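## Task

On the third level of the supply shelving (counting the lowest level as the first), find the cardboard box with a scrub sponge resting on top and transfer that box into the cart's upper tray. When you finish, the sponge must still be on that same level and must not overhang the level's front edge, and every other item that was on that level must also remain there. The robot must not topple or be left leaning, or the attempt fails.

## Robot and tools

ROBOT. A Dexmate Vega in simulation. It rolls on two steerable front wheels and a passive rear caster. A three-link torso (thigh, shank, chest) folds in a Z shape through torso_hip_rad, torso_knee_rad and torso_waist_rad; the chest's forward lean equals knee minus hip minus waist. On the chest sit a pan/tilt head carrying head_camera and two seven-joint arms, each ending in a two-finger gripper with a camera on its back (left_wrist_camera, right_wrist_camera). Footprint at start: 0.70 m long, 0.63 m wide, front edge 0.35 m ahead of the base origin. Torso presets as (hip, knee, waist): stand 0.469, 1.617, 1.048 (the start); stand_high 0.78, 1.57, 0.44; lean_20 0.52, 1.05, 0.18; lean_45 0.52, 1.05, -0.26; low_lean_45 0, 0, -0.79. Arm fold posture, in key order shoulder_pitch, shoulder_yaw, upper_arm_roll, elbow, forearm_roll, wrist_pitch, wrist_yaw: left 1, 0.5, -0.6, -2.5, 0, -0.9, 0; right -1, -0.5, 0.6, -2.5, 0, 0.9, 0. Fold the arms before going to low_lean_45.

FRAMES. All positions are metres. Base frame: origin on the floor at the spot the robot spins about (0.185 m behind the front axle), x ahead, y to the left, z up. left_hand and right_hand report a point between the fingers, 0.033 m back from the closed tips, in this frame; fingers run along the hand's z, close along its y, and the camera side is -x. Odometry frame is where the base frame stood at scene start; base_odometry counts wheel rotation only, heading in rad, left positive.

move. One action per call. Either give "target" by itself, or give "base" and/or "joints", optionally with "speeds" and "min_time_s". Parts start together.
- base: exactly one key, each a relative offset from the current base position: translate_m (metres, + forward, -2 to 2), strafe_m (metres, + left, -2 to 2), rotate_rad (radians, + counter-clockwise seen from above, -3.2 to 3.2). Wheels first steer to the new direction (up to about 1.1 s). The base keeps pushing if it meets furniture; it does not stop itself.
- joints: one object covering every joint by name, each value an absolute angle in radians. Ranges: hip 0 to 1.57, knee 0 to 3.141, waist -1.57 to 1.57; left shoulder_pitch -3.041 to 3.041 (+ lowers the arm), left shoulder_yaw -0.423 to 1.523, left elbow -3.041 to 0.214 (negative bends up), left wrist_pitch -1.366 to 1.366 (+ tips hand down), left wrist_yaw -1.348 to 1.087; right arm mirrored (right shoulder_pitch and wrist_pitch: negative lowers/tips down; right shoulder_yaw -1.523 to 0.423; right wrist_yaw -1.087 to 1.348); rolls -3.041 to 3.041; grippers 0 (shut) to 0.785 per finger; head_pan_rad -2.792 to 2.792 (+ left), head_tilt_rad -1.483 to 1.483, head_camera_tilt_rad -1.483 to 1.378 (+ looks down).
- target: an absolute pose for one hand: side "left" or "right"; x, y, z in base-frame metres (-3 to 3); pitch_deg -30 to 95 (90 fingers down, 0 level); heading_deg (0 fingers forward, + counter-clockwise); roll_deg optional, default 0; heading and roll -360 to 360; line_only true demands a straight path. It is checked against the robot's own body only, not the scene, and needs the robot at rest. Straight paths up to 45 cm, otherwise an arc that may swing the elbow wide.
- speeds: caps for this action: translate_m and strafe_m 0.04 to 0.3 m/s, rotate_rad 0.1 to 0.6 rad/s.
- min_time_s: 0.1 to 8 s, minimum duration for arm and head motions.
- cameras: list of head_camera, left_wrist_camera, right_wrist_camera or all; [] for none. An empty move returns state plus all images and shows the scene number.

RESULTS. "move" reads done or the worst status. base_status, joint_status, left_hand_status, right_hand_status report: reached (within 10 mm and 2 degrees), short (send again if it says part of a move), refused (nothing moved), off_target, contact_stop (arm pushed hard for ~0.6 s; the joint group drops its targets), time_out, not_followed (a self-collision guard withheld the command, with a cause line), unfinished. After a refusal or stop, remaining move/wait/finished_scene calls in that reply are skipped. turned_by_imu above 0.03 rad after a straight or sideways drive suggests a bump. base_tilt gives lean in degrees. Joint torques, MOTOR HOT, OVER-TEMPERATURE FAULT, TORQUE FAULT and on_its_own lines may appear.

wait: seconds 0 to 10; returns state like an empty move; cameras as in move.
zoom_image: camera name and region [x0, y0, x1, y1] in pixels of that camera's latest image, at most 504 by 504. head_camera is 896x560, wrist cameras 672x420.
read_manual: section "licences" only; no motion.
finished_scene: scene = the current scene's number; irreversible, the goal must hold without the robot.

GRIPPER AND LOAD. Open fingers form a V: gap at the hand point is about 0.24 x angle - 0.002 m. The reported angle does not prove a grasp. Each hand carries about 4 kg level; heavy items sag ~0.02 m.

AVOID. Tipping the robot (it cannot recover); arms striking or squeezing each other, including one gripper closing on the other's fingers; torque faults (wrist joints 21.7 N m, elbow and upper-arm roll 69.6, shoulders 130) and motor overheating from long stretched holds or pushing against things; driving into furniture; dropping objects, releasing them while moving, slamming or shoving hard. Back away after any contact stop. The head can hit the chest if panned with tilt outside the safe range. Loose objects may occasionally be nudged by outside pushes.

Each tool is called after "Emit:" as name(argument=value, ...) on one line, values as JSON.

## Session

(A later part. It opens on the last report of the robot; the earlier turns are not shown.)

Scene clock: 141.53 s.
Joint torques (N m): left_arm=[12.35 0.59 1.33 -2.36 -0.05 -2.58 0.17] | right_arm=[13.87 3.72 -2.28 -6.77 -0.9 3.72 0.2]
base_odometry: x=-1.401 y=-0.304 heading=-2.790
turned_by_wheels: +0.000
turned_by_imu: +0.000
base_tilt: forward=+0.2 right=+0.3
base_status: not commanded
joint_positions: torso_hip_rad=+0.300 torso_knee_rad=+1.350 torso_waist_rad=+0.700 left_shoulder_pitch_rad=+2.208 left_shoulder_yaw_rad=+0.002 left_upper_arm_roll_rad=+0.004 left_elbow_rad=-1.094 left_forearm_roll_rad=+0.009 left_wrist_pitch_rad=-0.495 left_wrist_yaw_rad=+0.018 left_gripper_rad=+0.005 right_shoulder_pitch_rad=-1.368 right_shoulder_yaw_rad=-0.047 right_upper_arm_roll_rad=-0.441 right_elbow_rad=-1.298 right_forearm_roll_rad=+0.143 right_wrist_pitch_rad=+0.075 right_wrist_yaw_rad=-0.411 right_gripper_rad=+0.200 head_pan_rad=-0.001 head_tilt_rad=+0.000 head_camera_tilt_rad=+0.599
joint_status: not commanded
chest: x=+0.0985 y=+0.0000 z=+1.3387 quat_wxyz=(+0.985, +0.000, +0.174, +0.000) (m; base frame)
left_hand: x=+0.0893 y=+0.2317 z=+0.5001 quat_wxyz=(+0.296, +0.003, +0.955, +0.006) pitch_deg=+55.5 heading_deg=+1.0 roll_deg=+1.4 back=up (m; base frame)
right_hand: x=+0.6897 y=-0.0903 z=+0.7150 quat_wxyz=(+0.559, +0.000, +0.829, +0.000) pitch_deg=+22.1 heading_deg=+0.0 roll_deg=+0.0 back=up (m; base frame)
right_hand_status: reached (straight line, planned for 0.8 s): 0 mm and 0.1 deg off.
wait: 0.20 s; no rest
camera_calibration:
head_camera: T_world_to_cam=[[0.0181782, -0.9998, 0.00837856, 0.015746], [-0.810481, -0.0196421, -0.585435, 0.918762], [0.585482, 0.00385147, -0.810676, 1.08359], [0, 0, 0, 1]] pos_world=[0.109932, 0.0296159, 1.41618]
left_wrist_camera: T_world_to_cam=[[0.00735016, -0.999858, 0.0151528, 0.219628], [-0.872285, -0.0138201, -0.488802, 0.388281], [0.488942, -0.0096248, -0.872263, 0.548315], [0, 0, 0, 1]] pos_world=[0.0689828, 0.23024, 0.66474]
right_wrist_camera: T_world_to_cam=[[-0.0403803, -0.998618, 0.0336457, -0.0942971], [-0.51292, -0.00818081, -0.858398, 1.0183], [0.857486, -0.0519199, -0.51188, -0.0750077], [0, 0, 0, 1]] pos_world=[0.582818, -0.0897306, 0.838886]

Emit:
move(target={"side":"right","x":0.69,"y":-0.09,"z":0.692,"pitch_deg":22,"heading_deg":0}, cameras=["right_wrist_camera"])

Emit:
wait(seconds=0.2)

Scene clock: 144.03 s.
Joint torques (N m): left_arm=[13.57 1.17 1.42 -1.44 -0.13 -2.67 0.02] | right_arm=[13.78 3.76 -1.67 -6.34 -0.39 2.61 0.61]
move: done
base_odometry: x=-1.401 y=-0.304 heading=-2.790
turned_by_wheels: +0.000
turned_by_imu: +0.001
base_tilt: forward=+0.2 right=+0.3
base_status: not commanded
joint_positions: torso_hip_rad=+0.300 torso_knee_rad=+1.350 torso_waist_rad=+0.700 left_shoulder_pitch_rad=+2.208 left_shoulder_yaw_rad=+0.002 left_upper_arm_roll_rad=+0.004 left_elbow_rad=-1.094 left_forearm_roll_rad=+0.009 left_wrist_pitch_rad=-0.495 left_wrist_yaw_rad=+0.018 left_gripper_rad=+0.005 right_shoulder_pitch_rad=-1.318 right_shoulder_yaw_rad=-0.022 right_upper_arm_roll_rad=-0.444 right_elbow_rad=-1.134 right_forearm_roll_rad=+0.144 right_wrist_pitch_rad=+0.183 right_wrist_yaw_rad=-0.397 right_gripper_rad=+0.200 head_pan_rad=-0.001 head_tilt_rad=+0.000 head_camera_tilt_rad=+0.599
joint_status: not commanded
chest: x=+0.0985 y=+0.0000 z=+1.3387 quat_wxyz=(+0.985, +0.000, +0.174, +0.000) (m; base frame)
left_hand: x=+0.0893 y=+0.2317 z=+0.5001 quat_wxyz=(+0.296, +0.003, +0.955, +0.006) pitch_deg=+55.5 heading_deg=+1.0 roll_deg=+1.4 back=up (m; base frame)
right_hand: x=+0.6898 y=-0.0903 z=+0.6925 quat_wxyz=(+0.559, +0.000, +0.829, +0.000) pitch_deg=+22.0 heading_deg=+0.0 roll_deg=+0.0 back=up (m; base frame)
right_hand_status: reached (straight line, planned for 0.9 s): 1 mm and 0.0 deg off.
pictures: right_wrist_camera
camera_calibration:
right_wrist_camera: T_world_to_cam=[[-0.0404809, -0.998613, 0.0336733, -0.0934927], [-0.512494, -0.00817883, -0.858652, 0.998827], [0.857736, -0.0520164, -0.511452, -0.0872174], [0, 0, 0, 1]] pos_world=[0.582917, -0.0897305, 0.816186]

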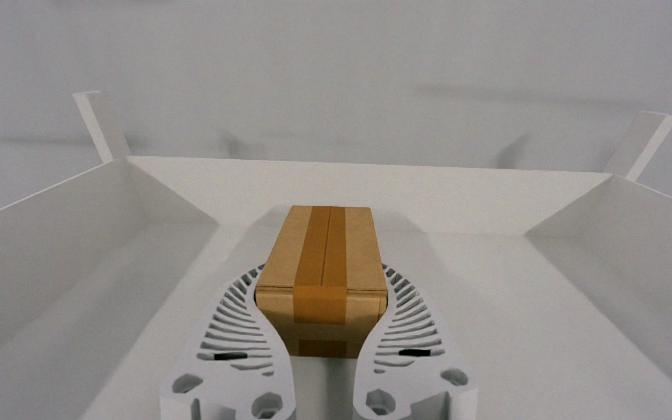

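Scene clock: 144.23 s.
Joint torques (N m): left_arm=[12.95 -0.3 1.18 -1.65 -0.1 -2.17 0.19] | right_arm=[15.01 2.42 -2.34 -6.48 -0.53 1.43 0.19]
base_odometry: x=-1.401 y=-0.304 heading=-2.790
turned_by_wheels: +0.000
turned_by_imu: +0.000
base_tilt: forward=+0.2 right=+0.4
base_status: not commanded
joint_positions: torso_hip_rad=+0.300 torso_knee_rad=+1.350 torso_waist_rad=+0.700 left_shoulder_pitch_rad=+2.208 left_shoulder_yaw_rad=+0.002 left_upper_arm_roll_rad=+0.004 left_elbow_rad=-1.094 left_forearm_roll_rad=+0.009 left_wrist_pitch_rad=-0.495 left_wrist_yaw_rad=+0.018 left_gripper_rad=+0.005 right_shoulder_pitch_rad=-1.318 right_shoulder_yaw_rad=-0.022 right_upper_arm_roll_rad=-0.444 right_elbow_rad=-1.132 right_forearm_roll_rad=+0.144 right_wrist_pitch_rad=+0.185 right_wrist_yaw_rad=-0.397 right_gripper_rad=+0.200 head_pan_rad=-0.001 head_tilt_rad=+0.000 head_camera_tilt_rad=+0.599
joint_status: not commanded
chest: x=+0.0985 y=+0.0000 z=+1.3387 quat_wxyz=(+0.985, +0.000, +0.174, +0.000) (m; base frame)
left_hand: x=+0.0893 y=+0.2317 z=+0.5001 quat_wxyz=(+0.296, +0.003, +0.955, +0.006) pitch_deg=+55.5 heading_deg=+1.0 roll_deg=+1.4 back=up (m; base frame)
right_hand: x=+0.6898 y=-0.0903 z=+0.6922 quat_wxyz=(+0.559, +0.000, +0.829, +0.000) pitch_deg=+22.0 heading_deg=+0.0 roll_deg=+0.0 back=up (m; base frame)
right_hand_status: reached (straight line, planned for 0.9 s): 0 mm and 0.0 deg off.
wait: 0.20 s; no rest
camera_calibration:
head_camera: T_world_to_cam=[[0.0181782, -0.9998, 0.00837856, 0.015746], [-0.810481, -0.0196421, -0.585435, 0.918762], [0.585482, 0.00385147, -0.810676, 1.08359], [0, 0, 0, 1]] pos_world=[0.109932, 0.0296159, 1.41618]
left_wrist_camera: T_world_to_cam=[[0.00735016, -0.999858, 0.0151528, 0.219628], [-0.872285, -0.0138201, -0.488802, 0.388281], [0.488942, -0.0096248, -0.872263, 0.548315], [0, 0, 0, 1]] pos_world=[0.0689828, 0.23024, 0.66474]
right_wrist_camera: T_world_to_cam=[[-0.0403966, -0.998618, 0.0336199, -0.0934921], [-0.512493, -0.00817619, -0.858653, 0.998655], [0.857741, -0.0519166, -0.511454, -0.0873113], [0, 0, 0, 1]] pos_world=[0.582917, -0.0897306, 0.815986]

Emit:
move(joints={"right_gripper_rad":0.5})

Emit:
move(target={"side":"right","x":0.63,"y":-0.09,"z":0.80,"pitch_deg":22,"heading_deg":0}, cameras=["right_wrist_camera"])

Emit:
move(base={"translate_m":-0.4}, cameras=["head_camera","right_wrist_camera"])

Scene clock: 145.53 s.
Joint torques (N m): left_arm=[13.62 0.44 1.26 -1.96 -0.08 -1.8 0.01] | right_arm=[14.86 4.82 -2.56 -5.87 -0.53 2.55 0.1]
move: done
base_odometry: x=-1.401 y=-0.304 heading=-2.790
turned_by_wheels: +0.000
turned_by_imu: +0.000
base_tilt: forward=+0.1 right=+0.3
base_status: not commanded
joint_positions: torso_hip_rad=+0.300 torso_knee_rad=+1.350 torso_waist_rad=+0.700 left_shoulder_pitch_rad=+2.208 left_shoulder_yaw_rad=+0.002 left_upper_arm_roll_rad=+0.004 left_elbow_rad=-1.094 left_forearm_roll_rad=+0.009 left_wrist_pitch_rad=-0.495 left_wrist_yaw_rad=+0.018 left_gripper_rad=+0.005 right_shoulder_pitch_rad=-1.317 right_shoulder_yaw_rad=-0.021 right_upper_arm_roll_rad=-0.444 right_elbow_rad=-1.129 right_forearm_roll_rad=+0.144 right_wrist_pitch_rad=+0.187 right_wrist_yaw_rad=-0.397 right_gripper_rad=+0.500 head_pan_rad=-0.001 head_tilt_rad=+0.000 head_camera_tilt_rad=+0.599
joint_status: all done
chest: x=+0.0985 y=+0.0000 z=+1.3387 quat_wxyz=(+0.985, +0.000, +0.174, +0.000) (m; base frame)
left_hand: x=+0.0893 y=+0.2317 z=+0.5001 quat_wxyz=(+0.296, +0.003, +0.955, +0.006) pitch_deg=+55.5 heading_deg=+1.0 roll_deg=+1.4 back=up (m; base frame)
right_hand: x=+0.6897 y=-0.0903 z=+0.6916 quat_wxyz=(+0.559, +0.000, +0.829, +0.000) pitch_deg=+22.0 heading_deg=+0.0 roll_deg=+0.0 back=up (m; base frame)
camera_calibration:
head_camera: T_world_to_cam=[[0.0181782, -0.9998, 0.00837856, 0.015746], [-0.810481, -0.0196421, -0.585435, 0.918762], [0.585482, 0.00385147, -0.810676, 1.08359], [0, 0, 0, 1]] pos_world=[0.109932, 0.0296159, 1.41618]
left_wrist_camera: T_world_to_cam=[[0.00735016, -0.999858, 0.0151528, 0.219628], [-0.872285, -0.0138201, -0.488802, 0.388281], [0.488942, -0.0096248, -0.872263, 0.548315], [0, 0, 0, 1]] pos_world=[0.0689828, 0.23024, 0.66474]
right_wrist_camera: T_world_to_cam=[[-0.0403384, -0.998617, 0.0337236, -0.0935943], [-0.512732, -0.00828065, -0.858509, 0.998102], [0.857601, -0.051922, -0.511689, -0.0872599], [0, 0, 0, 1]] pos_world=[0.582818, -0.0897306, 0.815386]

Scene clock: 149.77 s.
Joint torques (N m): left_arm=[13.3 0.69 1.29 -0.9 -0.08 -2.62 0.01] | right_arm=[-1.05 0.63 -1.96 -12.97 -0.92 3.14 -0.18]
move: done
base_odometry: x=-1.401 y=-0.304 heading=-2.790
turned_by_wheels: +0.000
turned_by_imu: +0.001
base_tilt: forward=+0.1 right=+0.3
base_status: not commanded
joint_positions: torso_hip_rad=+0.300 torso_knee_rad=+1.350 torso_waist_rad=+0.700 left_shoulder_pitch_rad=+2.208 left_shoulder_yaw_rad=+0.002 left_upper_arm_roll_rad=+0.004 left_elbow_rad=-1.094 left_forearm_roll_rad=+0.009 left_wrist_pitch_rad=-0.495 left_wrist_yaw_rad=+0.018 left_gripper_rad=+0.005 right_shoulder_pitch_rad=-1.630 right_shoulder_yaw_rad=-0.139 right_upper_arm_roll_rad=-0.450 right_elbow_rad=-1.870 right_forearm_roll_rad=+0.117 right_wrist_pitch_rad=-0.215 right_wrist_yaw_rad=-0.481 right_gripper_rad=+0.500 head_pan_rad=-0.001 head_tilt_rad=+0.000 head_camera_tilt_rad=+0.599
joint_status: not commanded
chest: x=+0.0985 y=+0.0000 z=+1.3387 quat_wxyz=(+0.985, +0.000, +0.174, +0.000) (m; base frame)
left_hand: x=+0.0893 y=+0.2317 z=+0.5001 quat_wxyz=(+0.296, +0.003, +0.955, +0.006) pitch_deg=+55.5 heading_deg=+1.0 roll_deg=+1.4 back=up (m; base frame)
right_hand: x=+0.6305 y=-0.0902 z=+0.7986 quat_wxyz=(+0.559, +0.000, +0.829, +0.000) pitch_deg=+22.0 heading_deg=+0.0 roll_deg=+0.0 back=up (m; base frame)
right_hand_status: reached (straight line, planned for 2.7 s): 1 mm and 0.0 deg off.
pictures: right_wrist_camera
camera_calibration:
right_wrist_camera: T_world_to_cam=[[-0.0401226, -0.998626, 0.0336969, -0.0994806], [-0.512617, -0.00837537, -0.858577, 1.0596], [0.857679, -0.051722, -0.511577, 0.0181443], [0, 0, 0, 1]] pos_world=[0.523618, -0.0895309, 0.922386]

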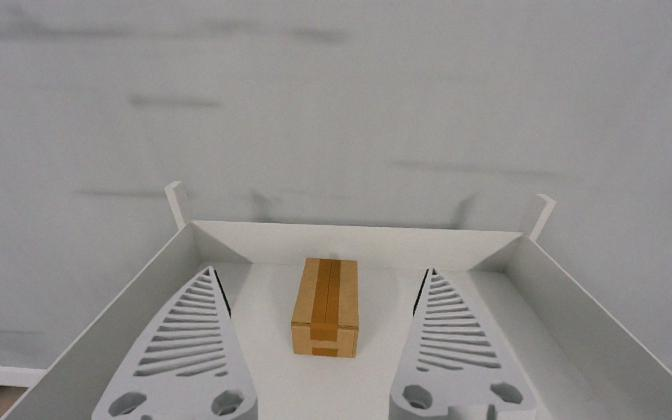

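Scene clock: 152.80 s.
Joint torques (N m): left_arm=[12.8 0.27 1.3 -1.83 -0.02 -2.4 0.16] | right_arm=[-0.43 0.5 -2.23 -13.29 -0.9 3.17 -0.65]
move: done
base_odometry: x=-1.025 y=-0.167 heading=-2.789
turned_by_wheels: +0.001
turned_by_imu: +0.004
base_tilt: forward=+0.1 right=+0.3
base_status: done
joint_positions: torso_hip_rad=+0.300 torso_knee_rad=+1.350 torso_waist_rad=+0.700 left_shoulder_pitch_rad=+2.208 left_shoulder_yaw_rad=+0.002 left_upper_arm_roll_rad=+0.004 left_elbow_rad=-1.094 left_forearm_roll_rad=+0.009 left_wrist_pitch_rad=-0.495 left_wrist_yaw_rad=+0.018 left_gripper_rad=+0.005 right_shoulder_pitch_rad=-1.632 right_shoulder_yaw_rad=-0.139 right_upper_arm_roll_rad=-0.450 right_elbow_rad=-1.875 right_forearm_roll_rad=+0.116 right_wrist_pitch_rad=-0.218 right_wrist_yaw_rad=-0.482 right_gripper_rad=+0.500 head_pan_rad=-0.001 head_tilt_rad=+0.000 head_camera_tilt_rad=+0.599
joint_status: not commanded
chest: x=+0.0984 y=+0.0000 z=+1.3387 quat_wxyz=(+0.985, +0.000, +0.174, +0.000) (m; base frame)
left_hand: x=+0.0893 y=+0.2317 z=+0.5001 quat_wxyz=(+0.296, +0.003, +0.955, +0.006) pitch_deg=+55.5 heading_deg=+1.0 roll_deg=+1.4 back=up (m; base frame)
right_hand: x=+0.6299 y=-0.0902 z=+0.7997 quat_wxyz=(+0.559, +0.000, +0.829, +0.000) pitch_deg=+22.0 heading_deg=+0.0 roll_deg=+0.0 back=up (m; base frame)
pictures: head_camera, right_wrist_camera
camera_calibration:
head_camera: T_world_to_cam=[[0.0181771, -0.9998, 0.00838151, 0.0157438], [-0.8104, -0.0196424, -0.585548, 0.918832], [0.585595, 0.0038512, -0.810594, 1.08352], [0, 0, 0, 1]] pos_world=[0.109833, 0.0296159, 1.41618]
right_wrist_camera: T_world_to_cam=[[-0.040124, -0.998626, 0.0336932, -0.0996375], [-0.5125, -0.00837856, -0.858647, 1.06024], [0.857749, -0.0517201, -0.51146, 0.0190717], [0, 0, 0, 1]] pos_world=[0.523018, -0.0896309, 0.923486]

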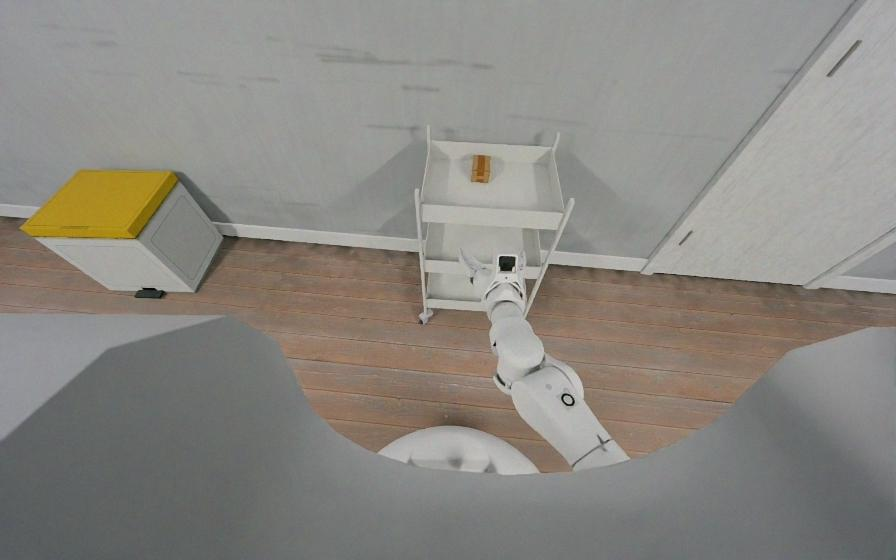

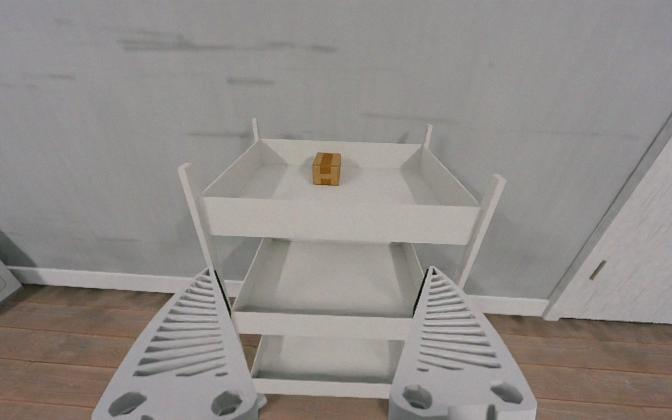

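Done. Next scene.

Emit:
finished_scene(scene=1)

The scene is finished: the task was done.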